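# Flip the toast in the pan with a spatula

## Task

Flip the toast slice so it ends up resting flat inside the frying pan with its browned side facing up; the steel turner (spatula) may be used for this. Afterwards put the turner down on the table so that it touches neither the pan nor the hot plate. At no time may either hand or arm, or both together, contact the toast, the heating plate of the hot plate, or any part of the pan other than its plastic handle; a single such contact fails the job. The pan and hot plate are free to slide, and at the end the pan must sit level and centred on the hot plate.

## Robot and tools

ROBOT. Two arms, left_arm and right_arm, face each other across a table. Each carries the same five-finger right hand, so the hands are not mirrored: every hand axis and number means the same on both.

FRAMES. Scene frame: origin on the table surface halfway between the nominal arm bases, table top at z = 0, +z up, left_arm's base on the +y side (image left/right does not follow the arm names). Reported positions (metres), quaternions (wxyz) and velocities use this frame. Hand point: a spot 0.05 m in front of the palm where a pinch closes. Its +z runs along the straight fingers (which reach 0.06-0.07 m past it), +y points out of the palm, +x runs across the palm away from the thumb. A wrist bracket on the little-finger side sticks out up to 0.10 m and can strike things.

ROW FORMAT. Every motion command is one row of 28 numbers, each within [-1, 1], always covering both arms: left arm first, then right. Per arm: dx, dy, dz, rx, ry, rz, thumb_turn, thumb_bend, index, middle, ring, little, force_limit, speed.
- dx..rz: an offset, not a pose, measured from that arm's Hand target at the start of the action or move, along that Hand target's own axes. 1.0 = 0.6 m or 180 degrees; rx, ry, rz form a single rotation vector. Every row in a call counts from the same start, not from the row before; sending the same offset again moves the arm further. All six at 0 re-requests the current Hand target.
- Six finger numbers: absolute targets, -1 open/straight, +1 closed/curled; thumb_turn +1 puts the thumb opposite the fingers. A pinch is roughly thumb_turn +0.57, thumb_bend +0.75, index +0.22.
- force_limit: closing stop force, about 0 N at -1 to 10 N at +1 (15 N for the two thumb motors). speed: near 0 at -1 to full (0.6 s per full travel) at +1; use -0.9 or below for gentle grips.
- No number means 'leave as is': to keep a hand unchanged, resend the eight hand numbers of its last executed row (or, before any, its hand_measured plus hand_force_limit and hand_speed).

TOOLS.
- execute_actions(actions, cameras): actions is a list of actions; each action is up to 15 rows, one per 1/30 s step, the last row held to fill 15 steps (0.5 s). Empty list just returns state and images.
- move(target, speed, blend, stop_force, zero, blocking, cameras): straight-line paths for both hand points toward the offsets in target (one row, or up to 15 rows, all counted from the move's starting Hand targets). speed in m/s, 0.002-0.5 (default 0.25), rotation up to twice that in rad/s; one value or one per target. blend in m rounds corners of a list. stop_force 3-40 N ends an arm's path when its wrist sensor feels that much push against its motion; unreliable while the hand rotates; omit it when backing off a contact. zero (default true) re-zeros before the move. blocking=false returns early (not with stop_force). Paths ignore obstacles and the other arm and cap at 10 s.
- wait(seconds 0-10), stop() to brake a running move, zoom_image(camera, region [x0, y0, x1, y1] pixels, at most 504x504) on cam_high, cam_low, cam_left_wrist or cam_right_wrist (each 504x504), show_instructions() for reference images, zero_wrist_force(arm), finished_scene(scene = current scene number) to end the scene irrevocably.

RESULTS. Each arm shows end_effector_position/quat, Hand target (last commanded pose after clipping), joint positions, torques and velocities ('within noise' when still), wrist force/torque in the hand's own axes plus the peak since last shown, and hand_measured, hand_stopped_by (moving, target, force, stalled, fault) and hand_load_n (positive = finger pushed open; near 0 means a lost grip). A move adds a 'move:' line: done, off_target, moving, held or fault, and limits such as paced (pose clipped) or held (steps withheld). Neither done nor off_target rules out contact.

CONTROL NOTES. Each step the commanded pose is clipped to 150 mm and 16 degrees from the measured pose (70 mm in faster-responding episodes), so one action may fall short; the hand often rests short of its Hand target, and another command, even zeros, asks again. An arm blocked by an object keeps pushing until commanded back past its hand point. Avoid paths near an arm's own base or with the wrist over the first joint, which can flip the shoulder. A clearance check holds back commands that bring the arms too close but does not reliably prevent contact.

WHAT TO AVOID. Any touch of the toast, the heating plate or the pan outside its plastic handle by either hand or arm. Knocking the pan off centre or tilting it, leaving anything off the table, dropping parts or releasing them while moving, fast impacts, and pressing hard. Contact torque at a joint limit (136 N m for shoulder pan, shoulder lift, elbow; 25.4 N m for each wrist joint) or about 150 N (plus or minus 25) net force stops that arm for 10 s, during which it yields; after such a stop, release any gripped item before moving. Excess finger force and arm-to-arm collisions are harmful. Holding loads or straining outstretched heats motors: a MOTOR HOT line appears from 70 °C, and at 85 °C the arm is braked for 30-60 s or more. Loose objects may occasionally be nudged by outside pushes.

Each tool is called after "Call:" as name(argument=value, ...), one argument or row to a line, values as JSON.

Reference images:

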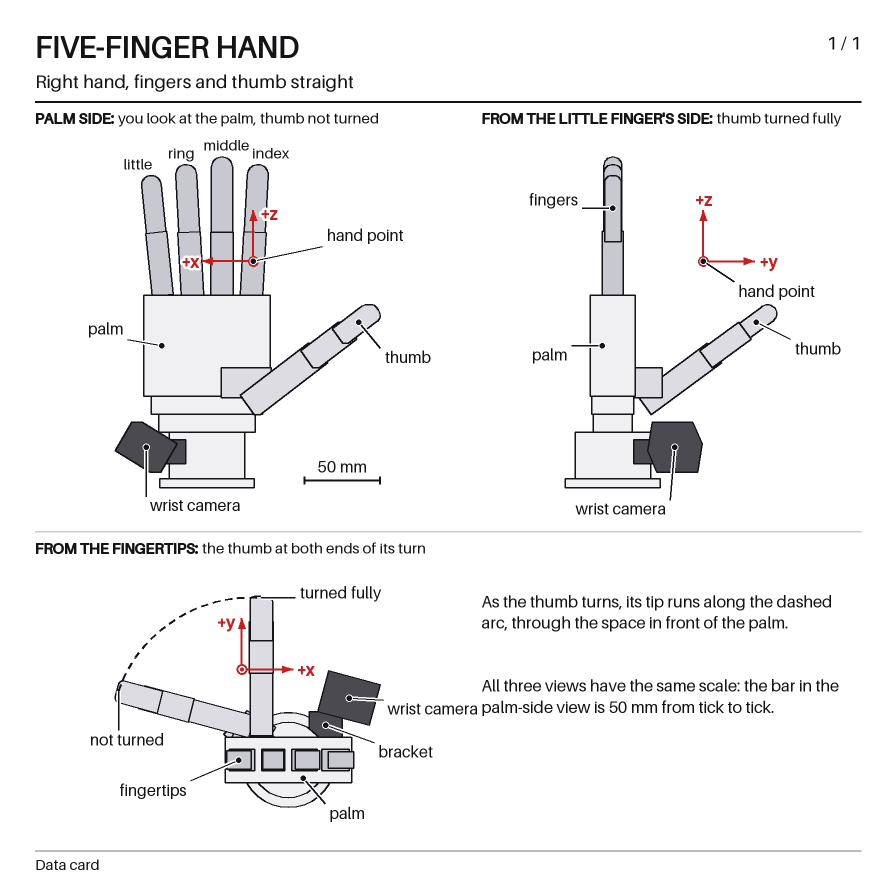

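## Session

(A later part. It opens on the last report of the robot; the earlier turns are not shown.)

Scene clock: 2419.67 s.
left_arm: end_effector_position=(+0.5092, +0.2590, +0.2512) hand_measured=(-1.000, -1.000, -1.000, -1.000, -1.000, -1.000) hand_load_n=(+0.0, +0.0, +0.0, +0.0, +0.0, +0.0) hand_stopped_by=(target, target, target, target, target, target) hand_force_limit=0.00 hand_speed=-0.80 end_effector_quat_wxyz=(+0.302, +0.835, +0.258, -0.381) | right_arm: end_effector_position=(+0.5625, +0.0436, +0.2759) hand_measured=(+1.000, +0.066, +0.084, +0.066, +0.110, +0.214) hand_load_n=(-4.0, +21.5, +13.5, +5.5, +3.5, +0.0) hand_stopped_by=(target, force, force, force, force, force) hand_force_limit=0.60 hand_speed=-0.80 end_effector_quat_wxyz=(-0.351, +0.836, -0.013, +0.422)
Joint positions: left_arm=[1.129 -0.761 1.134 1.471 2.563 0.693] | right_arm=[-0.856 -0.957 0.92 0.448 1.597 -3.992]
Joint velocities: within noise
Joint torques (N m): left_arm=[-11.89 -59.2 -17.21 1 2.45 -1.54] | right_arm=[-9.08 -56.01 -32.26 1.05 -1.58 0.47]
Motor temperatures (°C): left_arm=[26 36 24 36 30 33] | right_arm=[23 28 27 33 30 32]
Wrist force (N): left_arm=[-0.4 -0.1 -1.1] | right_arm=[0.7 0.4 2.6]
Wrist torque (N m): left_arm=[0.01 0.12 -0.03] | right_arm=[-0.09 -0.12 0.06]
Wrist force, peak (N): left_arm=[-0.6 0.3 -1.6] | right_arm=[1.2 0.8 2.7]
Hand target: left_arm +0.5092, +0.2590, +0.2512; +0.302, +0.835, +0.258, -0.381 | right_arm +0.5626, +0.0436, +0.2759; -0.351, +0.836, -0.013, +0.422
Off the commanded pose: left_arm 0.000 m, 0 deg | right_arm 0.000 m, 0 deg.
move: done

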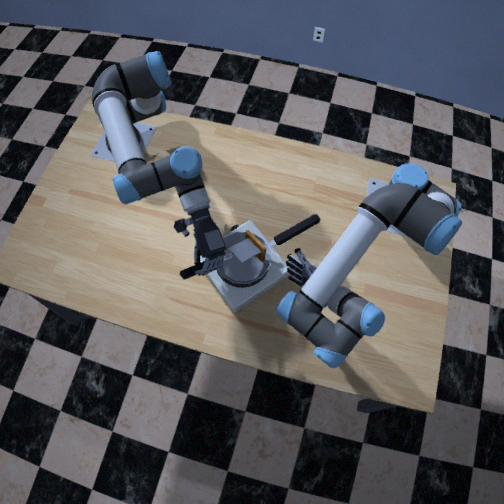

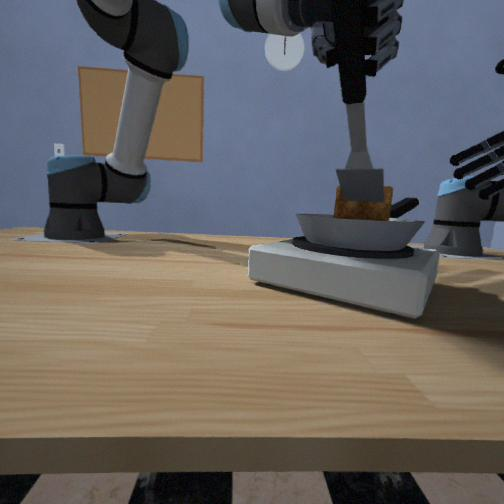

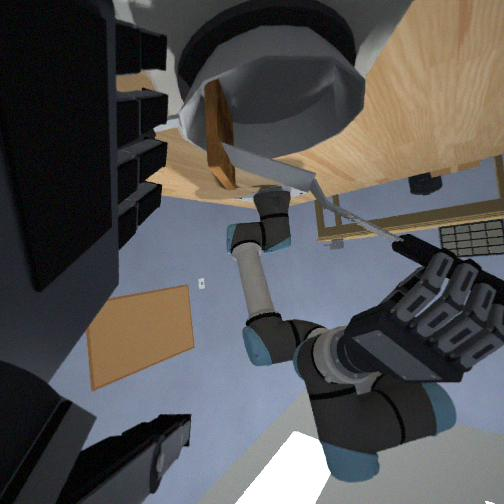

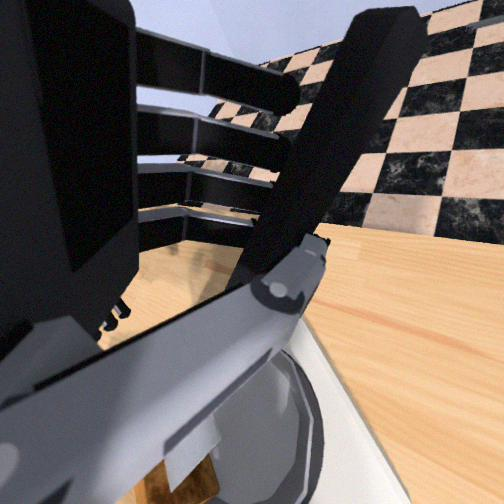

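Call:
move(
  target=[0,0,0,0,0,0,-1,-1,-1,-1,-1,-1,0,-0.8,-0.00951,-0.00855,-0.00382,0,0,0,1,0.8,0.8,0.8,0.8,0.8,0.6,-0.8],
  speed=0.02,
)

Call:
zoom_image(
  camera="cam_left_wrist",
  region=[160, 0, 360, 200],
)

Call:
zoom_image(
  camera="cam_high",
  region=[200, 220, 280, 300],
)

Call:
zoom_image(
  camera="cam_low",
  region=[260, 80, 440, 260],
)

Scene clock: 2449.50 s.
left_arm: end_effector_position=(+0.5092, +0.2590, +0.2512) hand_measured=(-1.000, -1.000, -1.000, -1.000, -1.000, -1.000) hand_load_n=(+0.0, +0.0, +0.0, +0.0, +0.0, +0.0) hand_stopped_by=(target, target, target, target, target, target) hand_force_limit=0.00 hand_speed=-0.80 end_effector_quat_wxyz=(+0.302, +0.835, +0.258, -0.381) | right_arm: end_effector_position=(+0.5557, +0.0480, +0.2759) hand_measured=(+1.000, +0.066, +0.084, +0.066, +0.110, +0.214) hand_load_n=(-4.0, +21.5, +13.5, +6.0, +3.0, +0.0) hand_stopped_by=(target, force, force, force, force, force) hand_force_limit=0.60 hand_speed=-0.80 end_effector_quat_wxyz=(-0.351, +0.836, -0.013, +0.422)
Joint positions: left_arm=[1.129 -0.761 1.134 1.471 2.563 0.693] | right_arm=[-0.843 -0.958 0.922 0.447 1.609 -3.987]
Joint velocities: within noise
Joint torques (N m): left_arm=[-12.93 -58.51 -16.37 0.57 2.66 -1.42] | right_arm=[-6.95 -59.22 -13.94 -3.17 -0.68 1.58]
Motor temperatures (°C): left_arm=[26 36 24 36 30 33] | right_arm=[23 28 27 33 30 32]
Wrist force (N): left_arm=[-0.7 -0.1 -1.3] | right_arm=[1.0 0.2 2.4]
Wrist torque (N m): left_arm=[0.03 0.17 -0.04] | right_arm=[-0.11 -0.14 0.05]
Wrist force, peak (N): left_arm=[-0.8 0.0 -1.5] | right_arm=[0.8 0.3 2.7]
Hand target: left_arm +0.5092, +0.2590, +0.2512; +0.302, +0.835, +0.258, -0.381 | right_arm +0.5559, +0.0479, +0.2759; -0.351, +0.836, -0.013, +0.422
Off the commanded pose: left_arm 0.000 m, 0 deg | right_arm 0.000 m, 0 deg.
move: done

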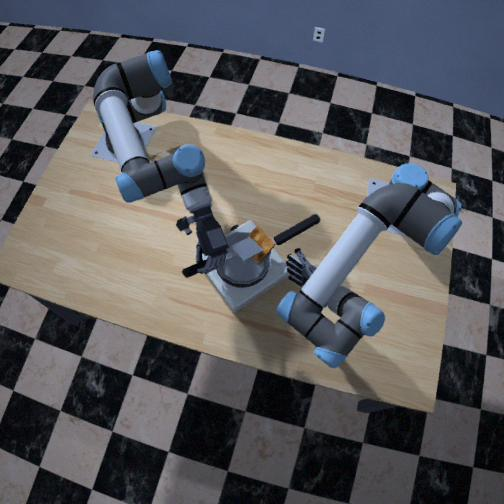

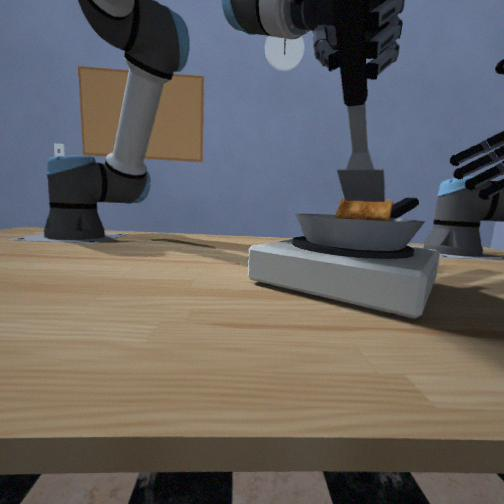

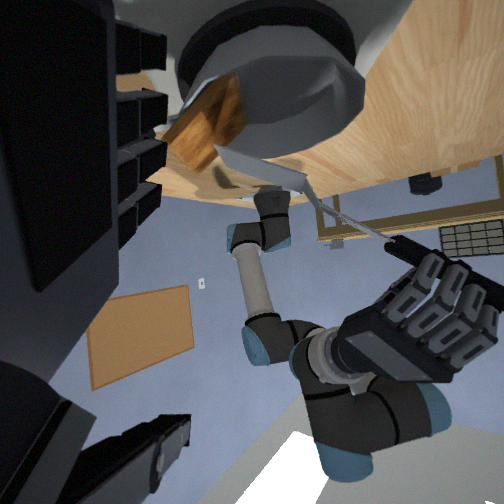

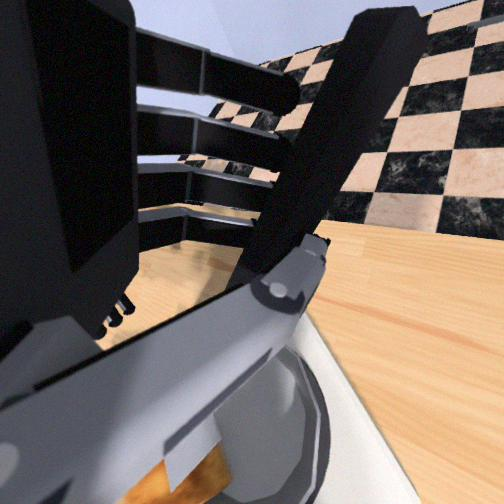

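Scaled by 2.520.

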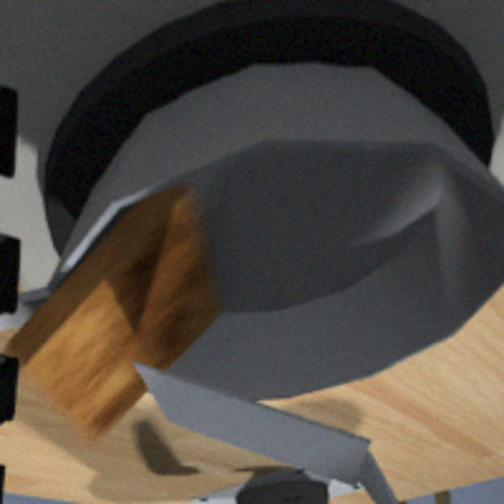

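Scaled by 6.300.

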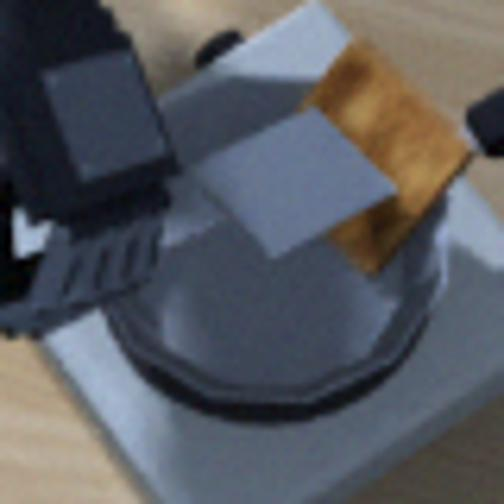

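Scaled by 2.800.

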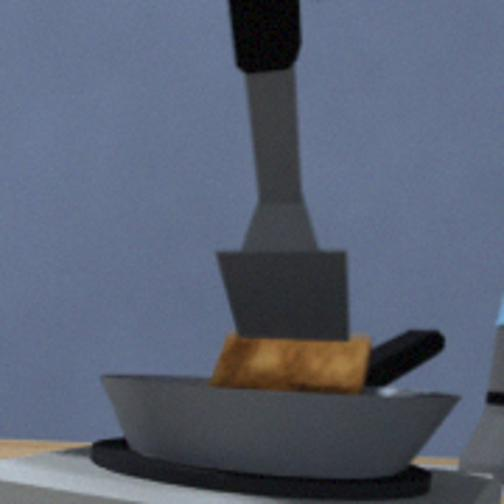

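Call:
move(
  target=[
    [-0.0493,-0.0314,-0.1024,0,0,0,-1,-1,-1,-1,-1,-1,0,-0.8,0.05805,-0.0498,-0.0332,0,0,0,1,0.8,0.8,0.8,0.8,0.8,0.6,-0.8],
    [-0.0493,-0.0314,-0.1024,0,0,0,-1,-1,-1,-1,-1,-1,0,-0.8,-0.03209,-0.29434,-0.18864,-0.01398,0.0805,-0.14545,1,0.8,0.8,0.8,0.8,0.8,0.6,-0.8],
  ],
  speed=0.1,
)

Call:
zoom_image(
  camera="cam_high",
  region=[190, 200, 290, 300],
)

Call:
zoom_image(
  camera="cam_low",
  region=[260, 80, 440, 260],
)

Scene clock: 2489.43 s.
left_arm: end_effector_position=(+0.5092, +0.2622, +0.2546) hand_measured=(-1.000, -1.000, -1.000, -1.000, -1.000, -1.000) hand_load_n=(+0.0, +0.0, +0.0, +0.0, +0.0, +0.0) hand_stopped_by=(target, target, target, target, target, target) hand_force_limit=0.00 hand_speed=-0.80 end_effector_quat_wxyz=(+0.302, +0.835, +0.258, -0.381) | right_arm: end_effector_position=(+0.5559, +0.0479, +0.2885) hand_measured=(+1.000, +0.066, +0.084, +0.066, +0.110, +0.214) hand_load_n=(-4.0, +21.5, +13.5, +6.0, +3.5, +0.0) hand_stopped_by=(target, force, force, force, force, force) hand_force_limit=0.60 hand_speed=-0.80 end_effector_quat_wxyz=(-0.351, +0.836, -0.013, +0.422)
Joint positions: left_arm=[1.134 -0.766 1.135 1.482 2.562 0.702] | right_arm=[-0.844 -0.956 0.886 0.48 1.608 -3.987]
Joint velocities: within noise
Joint torques (N m): left_arm=[-12.66 -37.12 -18.94 0.4 1.22 -1.48] | right_arm=[-4.74 -40.52 -16.96 -2.34 0.71 -1.28]
Motor temperatures (°C): left_arm=[26 36 24 36 30 33] | right_arm=[23 28 27 33 30 32]
Wrist force (N): left_arm=[-0.7 0.2 -1.2] | right_arm=[0.5 0.3 2.6]
Wrist torque (N m): left_arm=[0.06 0.16 -0.03] | right_arm=[-0.10 -0.07 0.04]
Wrist force, peak (N): left_arm=[-1.9 -0.9 -4.9] | right_arm=[0.0 0.8 2.9]
Hand target: left_arm +0.5091, +0.2621, +0.2546; +0.302, +0.835, +0.258, -0.381 (not the last commanded pose) | right_arm +0.5559, +0.0479, +0.2885; -0.351, +0.836, -0.013, +0.422 (not the last commanded pose)
Off the commanded pose: left_arm 0.066 m, 0 deg | right_arm 0.203 m, 30 deg.
move: held (left_arm; a check stopped the path), off_target (right_arm; braked when a check withheld steps of left_arm); path passed 0 of 2 targets; limits=held
pose unreachable (left arm): on one or more control steps of this call, first in action 0 (counted from 0), this arm could not follow its commanded pose, so it was not sent that pose on those steps. It may still have moved: this result reports where it is.
cause: moving toward the commanded pose would bring two parts of the arm too close to each other (joints 4 (wrist 1) to 6 (wrist 3) lie between them).

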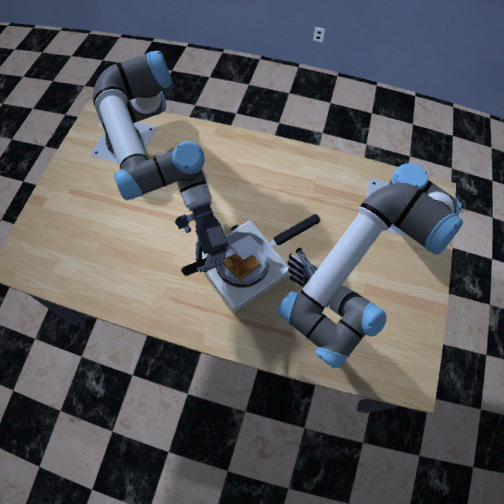

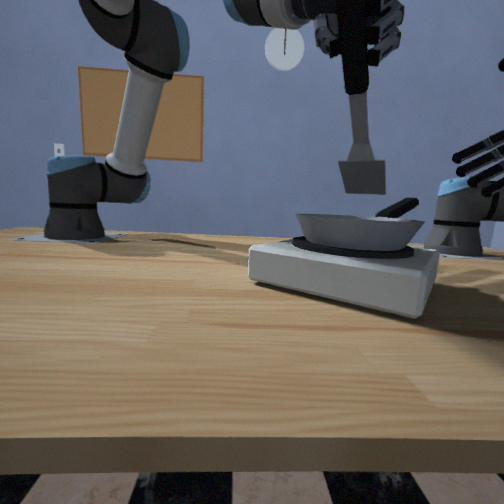

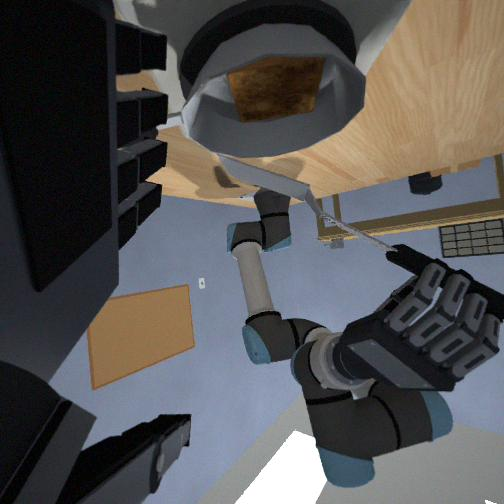

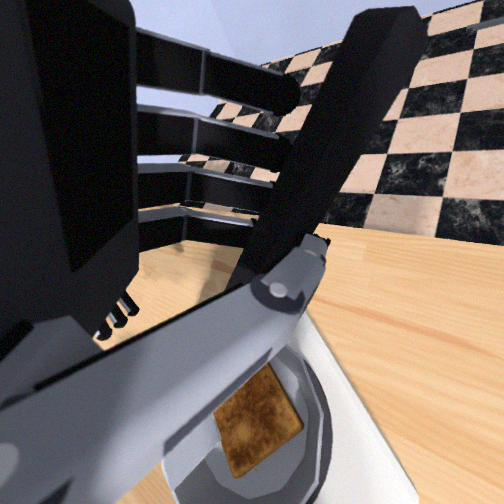

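Scaled by 5.040.

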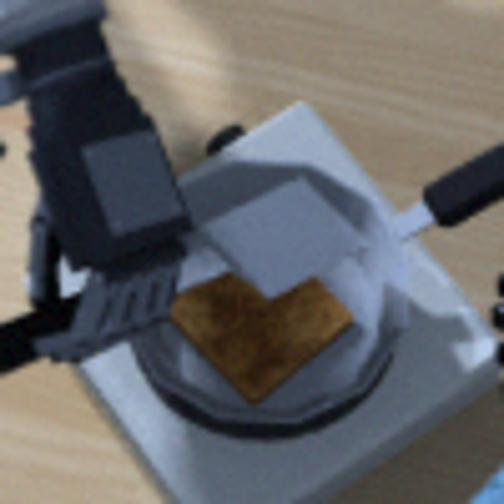

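Scaled by 2.800.

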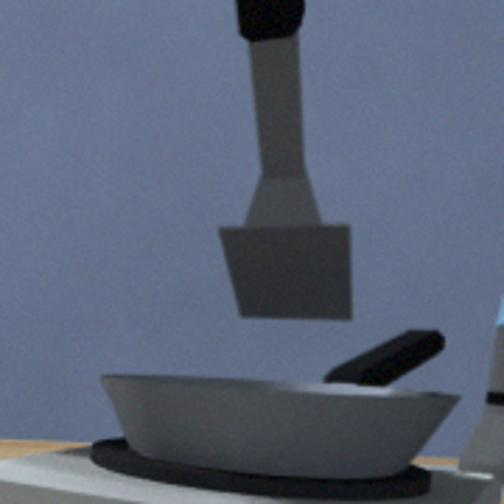

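Call:
zoom_image(
  camera="cam_left_wrist",
  region=[160, 0, 400, 240],
)

Call:
zoom_image(
  camera="cam_right_wrist",
  region=[140, 320, 360, 504],
)

Scaled by 2.100.

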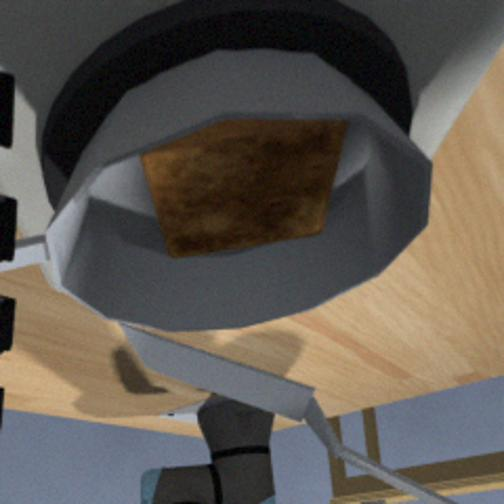

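Scaled by 2.291.

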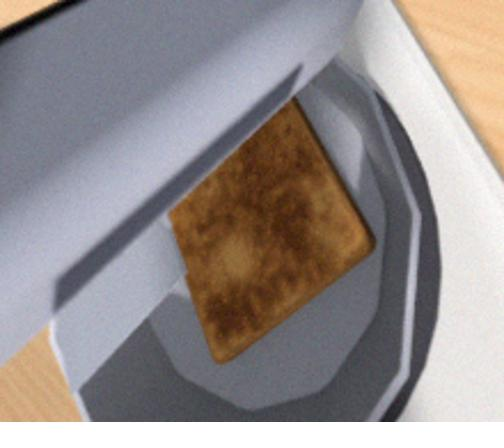

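Call:
move(
  target=[
    [0,0,0,0,0,0,-1,-1,-1,-1,-1,-1,0,-0.8,0.04644,-0.03984,-0.02656,0,0,0,1,0.8,0.8,0.8,0.8,0.8,0.6,-0.8],
    [0,0,0,0,0,0,-1,-1,-1,-1,-1,-1,0,-0.8,-0.0714,0.1644,-0.4558,0.01025,-0.05903,0.10666,1,0.8,0.8,0.8,0.8,0.8,0.6,-0.8],
  ],
  speed=0.15,
  blend=0.03,
)

Call:
zoom_image(
  camera="cam_left_wrist",
  region=[160, 0, 400, 240],
)

Call:
zoom_image(
  camera="cam_high",
  region=[160, 180, 320, 340],
)

Call:
zoom_image(
  camera="cam_low",
  region=[260, 80, 440, 260],
)

Scene clock: 2533.00 s.
left_arm: end_effector_position=(+0.5091, +0.2621, +0.2546) hand_measured=(-1.000, -1.000, -1.000, -1.000, -1.000, -1.000) hand_load_n=(+0.0, +0.0, +0.0, +0.0, +0.0, +0.0) hand_stopped_by=(target, target, target, target, target, target) hand_force_limit=0.00 hand_speed=-0.80 end_effector_quat_wxyz=(+0.302, +0.835, +0.258, -0.381) | right_arm: end_effector_position=(+0.3602, -0.1703, +0.3089) hand_measured=(+1.000, +0.066, +0.084, +0.066, +0.110, +0.214) hand_load_n=(-4.0, +22.0, +13.5, +5.5, +3.0, +0.0) hand_stopped_by=(target, force, force, force, force, force) hand_force_limit=0.60 hand_speed=-0.80 end_effector_quat_wxyz=(+0.429, -0.852, +0.113, -0.279)
Joint positions: left_arm=[1.134 -0.766 1.135 1.482 2.562 0.702] | right_arm=[-1.157 -1.674 1.705 0.512 1.173 -3.817]
Joint velocities: within noise
Joint torques (N m): left_arm=[-12.61 -36.49 -21.42 1 2.79 -1.85] | right_arm=[-7.18 -26.61 -13.56 -2.3 -1.74 0.94]
Motor temperatures (°C): left_arm=[26 36 24 36 30 33] | right_arm=[23 28 27 33 30 32]
Wrist force (N): left_arm=[-0.6 0.2 -0.9] | right_arm=[0.4 0.1 2.4]
Wrist torque (N m): left_arm=[0.05 0.13 -0.03] | right_arm=[-0.15 -0.05 -0.02]
Wrist force, peak (N): left_arm=[-0.7 0.0 -1.6] | right_arm=[-0.9 1.2 3.3]
Hand target: left_arm +0.5091, +0.2621, +0.2546; +0.302, +0.835, +0.258, -0.381 | right_arm +0.3601, -0.1703, +0.3089; -0.429, +0.852, -0.113, +0.279
Off the commanded pose: left_arm 0.000 m, 0 deg | right_arm 0.000 m, 0 deg.
move: done; blend cut to 0.02 m at target 1

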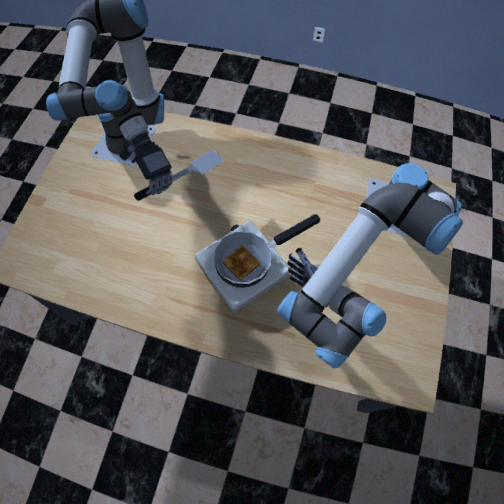

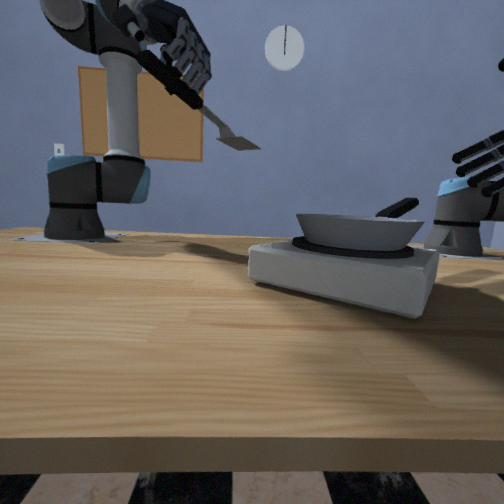

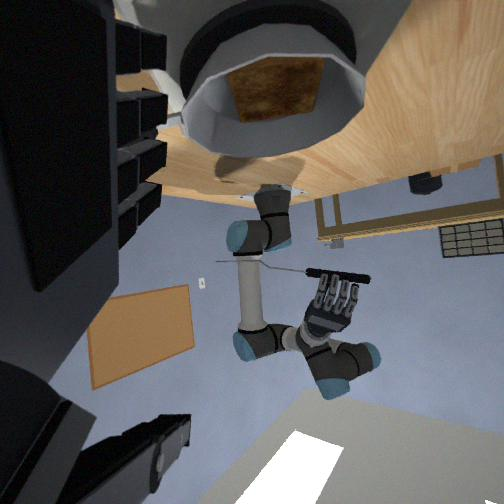

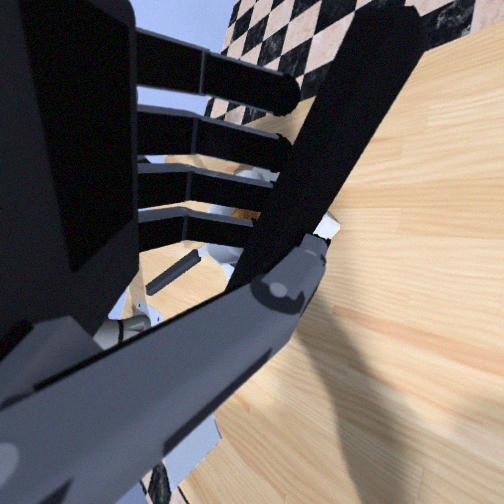

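Scaled by 2.100.

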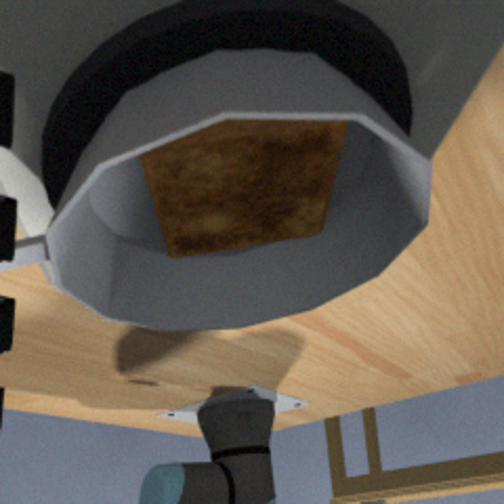

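Scaled by 3.150.

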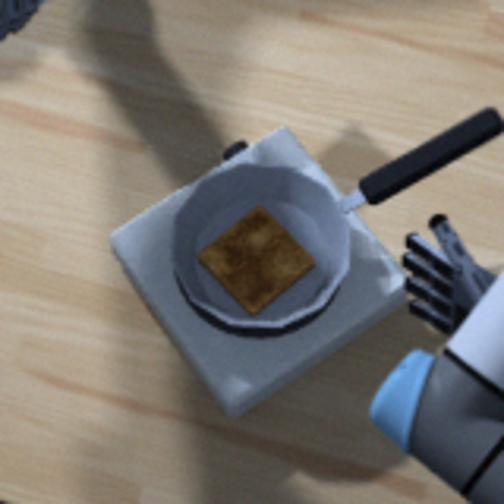

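Scaled by 2.800.

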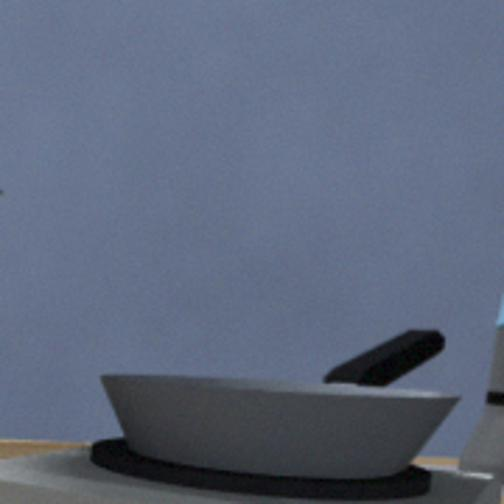

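Call:
zoom_image(
  camera="cam_high",
  region=[205, 225, 280, 300],
)

Call:
zoom_image(
  camera="cam_left_wrist",
  region=[200, 20, 350, 170],
)

Scaled by 6.720.

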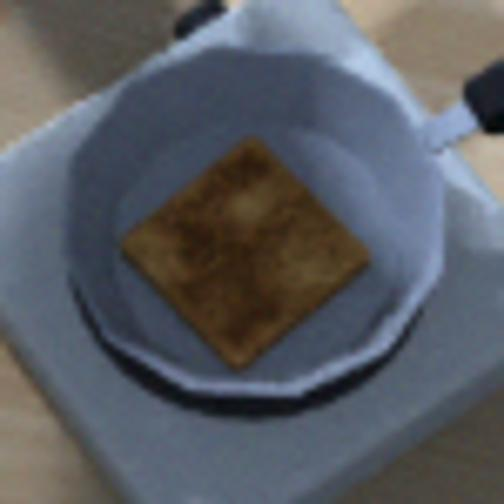

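Scaled by 3.360.

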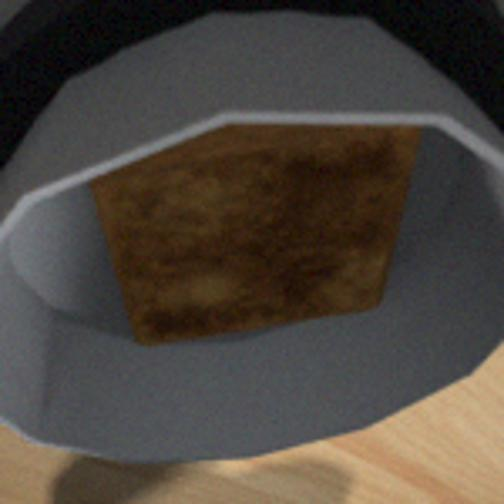

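Call:
zoom_image(
  camera="cam_high",
  region=[190, 200, 290, 310],
)

Scaled by 4.582.

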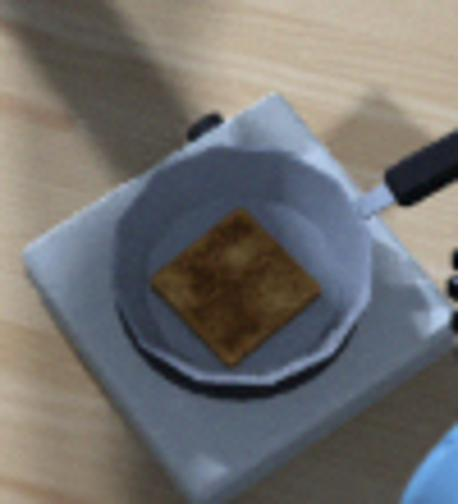

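Call:
zoom_image(
  camera="cam_low",
  region=[280, 190, 440, 280],
)

Scaled by 3.150.

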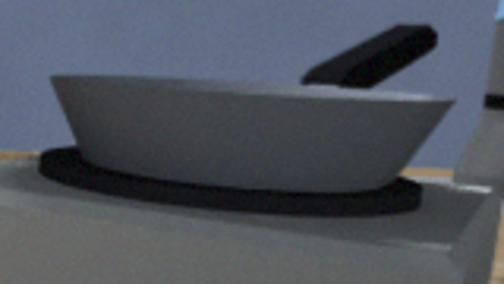

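Call:
zoom_image(
  camera="cam_left_wrist",
  region=[200, 200, 400, 350],
)

Call:
zoom_image(
  camera="cam_low",
  region=[90, 0, 290, 170],
)

Scaled by 2.520.

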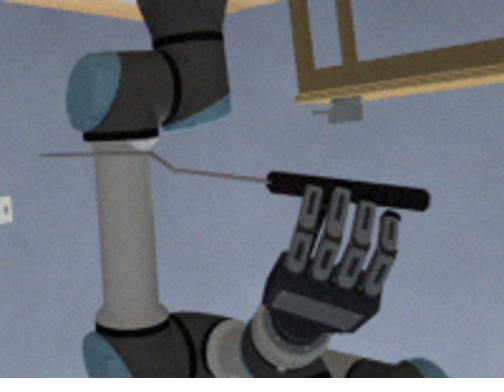

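Scaled by 2.520.

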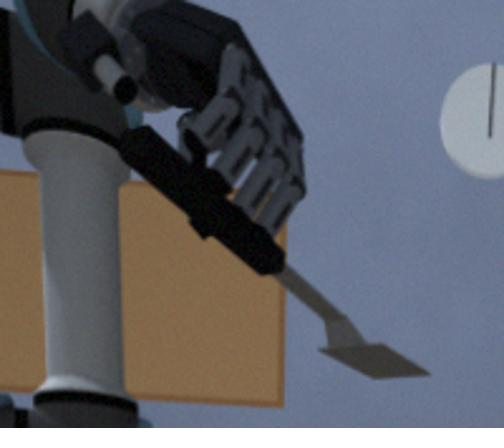

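Call:
move(
  target=[0,0,0,0,0,0,-1,-1,-1,-1,-1,-1,0,-0.8,-0.1444,0.3031,0.1822,0.00513,-0.02952,0.05333,1,0.8,0.8,0.8,0.8,0.8,0.6,-0.8],
  speed=0.15,
)

Call:
zoom_image(
  camera="cam_low",
  region=[90, 110, 290, 280],
)

Call:
zoom_image(
  camera="cam_left_wrist",
  region=[200, 130, 400, 280],
)

Scene clock: 2623.97 s.
left_arm: end_effector_position=(+0.5091, +0.2621, +0.2546) hand_measured=(-1.000, -1.000, -1.000, -1.000, -1.000, -1.000) hand_load_n=(+0.0, +0.0, +0.0, +0.0, +0.0, +0.0) hand_stopped_by=(target, target, target, target, target, target) hand_force_limit=0.00 hand_speed=-0.80 end_effector_quat_wxyz=(+0.302, +0.835, +0.258, -0.381) | right_arm: end_effector_position=(+0.3601, -0.1704, +0.0797) hand_measured=(+1.000, +0.066, +0.084, +0.066, +0.110, +0.214) hand_load_n=(-3.5, +22.0, +13.5, +5.5, +3.5, +0.0) hand_stopped_by=(target, force, force, force, force, force) hand_force_limit=0.60 hand_speed=-0.80 end_effector_quat_wxyz=(+0.462, -0.848, +0.161, -0.203)
Joint positions: left_arm=[1.134 -0.766 1.135 1.482 2.562 0.702] | right_arm=[-1.249 -1.442 2.11 -0.051 1.011 -3.728]
Joint velocities: within noise
Joint torques (N m): left_arm=[-11.82 -37.98 -17.1 1.85 2.63 -1.6] | right_arm=[8.43 -19.66 -20.76 -1.68 0.53 -2.38]
Motor temperatures (°C): left_arm=[25 36 24 36 30 33] | right_arm=[23 28 27 33 30 32]
Wrist force (N): left_arm=[-0.5 0.2 -1.2] | right_arm=[0.8 0.2 2.5]
Wrist torque (N m): left_arm=[0.06 0.12 -0.02] | right_arm=[-0.12 -0.09 -0.01]
Wrist force, peak (N): left_arm=[-0.9 0.0 -1.4] | right_arm=[0.5 1.5 3.1]
Hand target: left_arm +0.5091, +0.2621, +0.2546; +0.302, +0.835, +0.258, -0.381 | right_arm +0.3602, -0.1703, +0.0797; -0.462, +0.848, -0.161, +0.203
Off the commanded pose: left_arm 0.000 m, 0 deg | right_arm 0.000 m, 0 deg.
move: done

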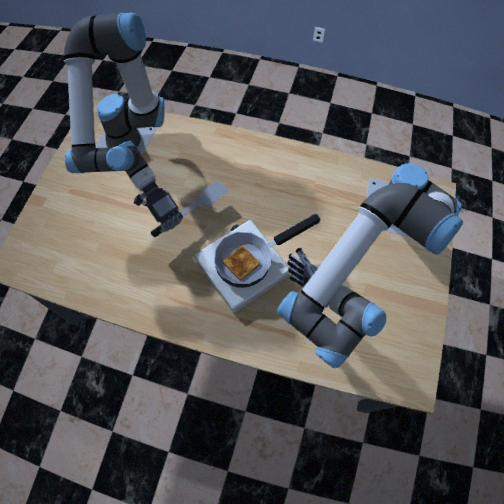

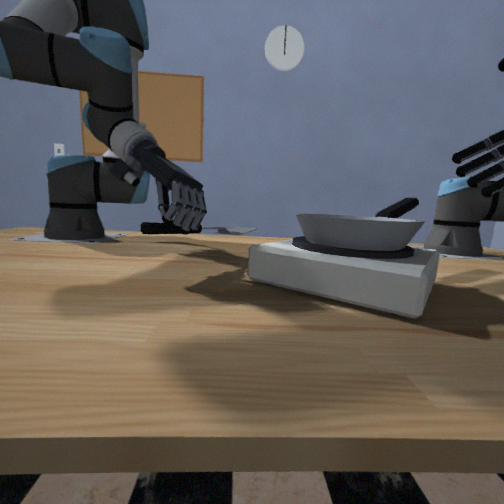

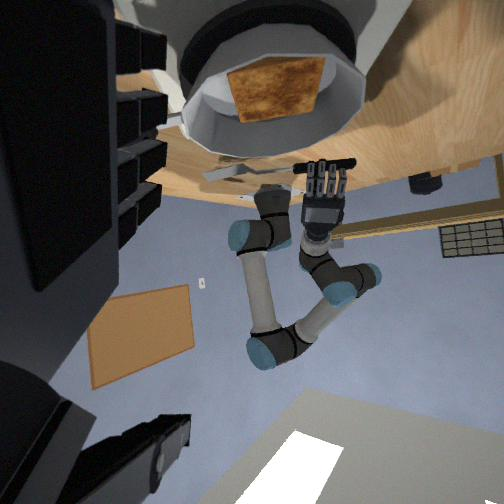

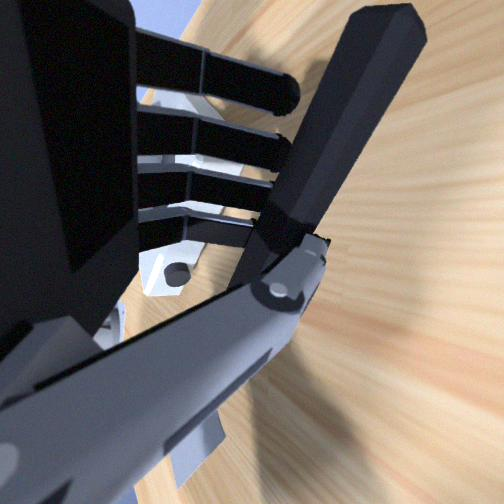

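Scaled by 2.520.

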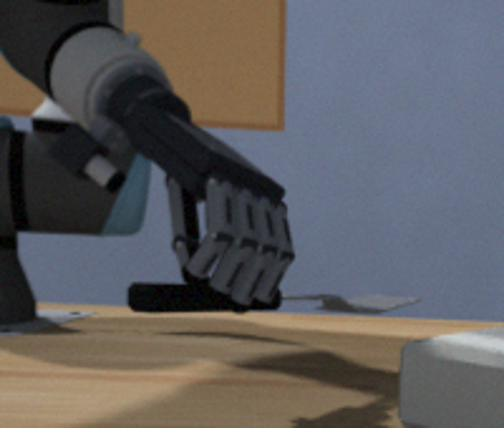

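Scaled by 2.520.

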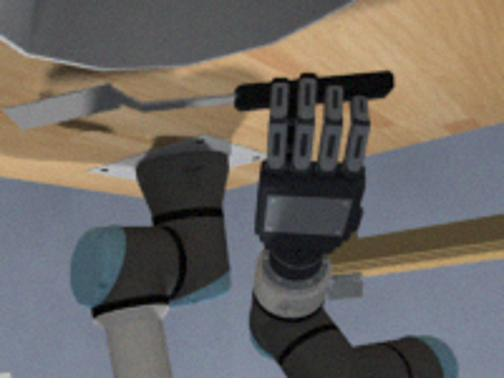

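Call:
move(
  target=[0,0,0,0,0,0,-1,-1,-1,-1,-1,-1,0,-0.8,-0.0244,0.1061,0.0613,0,0,0,1,0.8,0.8,0.8,0.8,0.8,0.6,-0.8],
  speed=0.02,
  stop_force=3.5,
)

Call:
zoom_image(
  camera="cam_low",
  region=[90, 150, 270, 300],
)

Call:
zoom_image(
  camera="cam_left_wrist",
  region=[200, 110, 400, 260],
)

Scene clock: 2638.53 s.
left_arm: end_effector_position=(+0.5091, +0.2621, +0.2546) hand_measured=(-1.000, -1.000, -1.000, -1.000, -1.000, -1.000) hand_load_n=(+0.0, +0.0, +0.0, +0.0, +0.0, +0.0) hand_stopped_by=(target, target, target, target, target, target) hand_force_limit=0.00 hand_speed=-0.80 end_effector_quat_wxyz=(+0.302, +0.835, +0.258, -0.381) | right_arm: end_effector_position=(+0.3602, -0.1703, +0.0170) hand_measured=(+1.000, +0.066, +0.084, +0.066, +0.110, +0.214) hand_load_n=(-3.0, +21.0, +12.5, +6.5, +3.5, +0.0) hand_stopped_by=(target, force, force, force, force, force) hand_force_limit=0.60 hand_speed=-0.80 end_effector_quat_wxyz=(+0.462, -0.848, +0.161, -0.203)
Joint positions: left_arm=[1.134 -0.766 1.135 1.482 2.562 0.702] | right_arm=[-1.249 -1.32 2.176 -0.238 1.011 -3.728]
Joint velocities: within noise
Joint torques (N m): left_arm=[-11.1 -37.29 -13.53 3.04 2.72 -1.45] | right_arm=[7.09 -37.71 -23.96 -2.2 -0.65 1.91]
Motor temperatures (°C): left_arm=[25 36 24 36 30 33] | right_arm=[23 28 27 33 30 32]
Wrist force (N): left_arm=[-0.4 0.2 -0.9] | right_arm=[0.8 -1.0 2.2]
Wrist torque (N m): left_arm=[0.05 0.11 -0.01] | right_arm=[-0.13 -0.17 0.19]
Wrist force, peak (N): left_arm=[-0.7 0.1 -1.5] | right_arm=[6.5 -13.7 -12.7]
Hand target: left_arm +0.5091, +0.2621, +0.2546; +0.302, +0.835, +0.258, -0.381 | right_arm +0.3601, -0.1703, +0.0170; -0.462, +0.848, -0.161, +0.203 (not the last commanded pose)
Off the commanded pose: left_arm 0.000 m, 0 deg | right_arm 0.012 m, 0 deg.
move: contact (right_arm)

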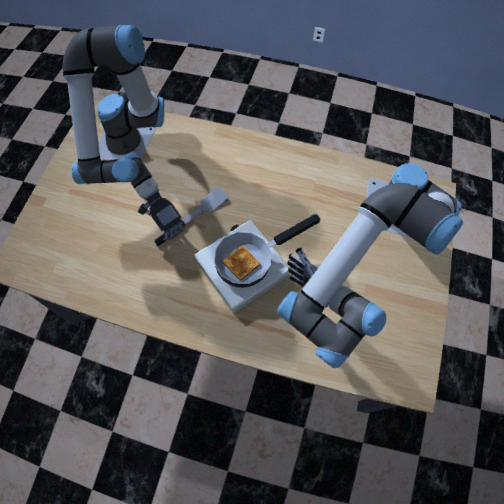

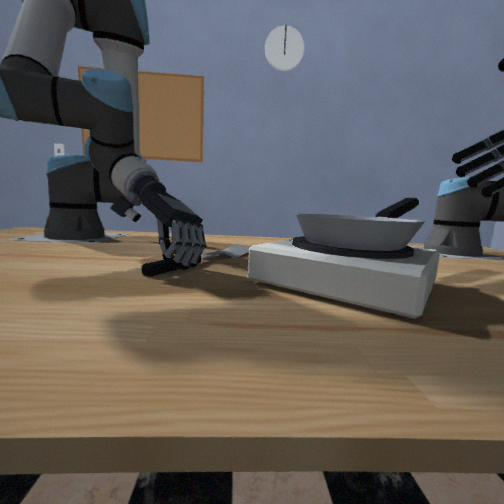

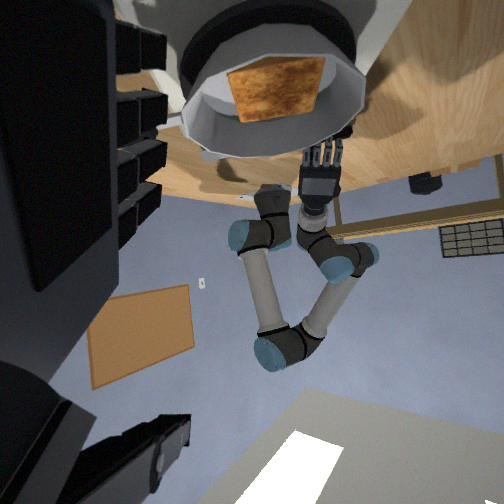

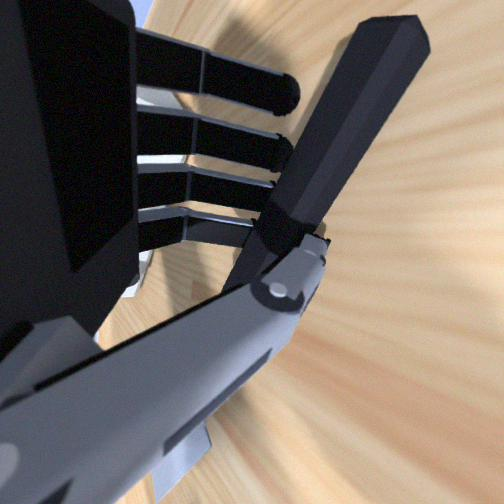

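Scaled by 2.800.

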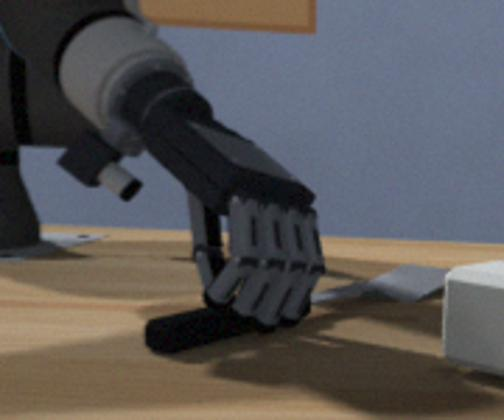

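Scaled by 2.520.

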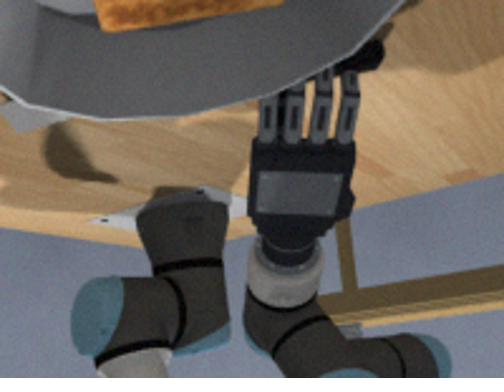

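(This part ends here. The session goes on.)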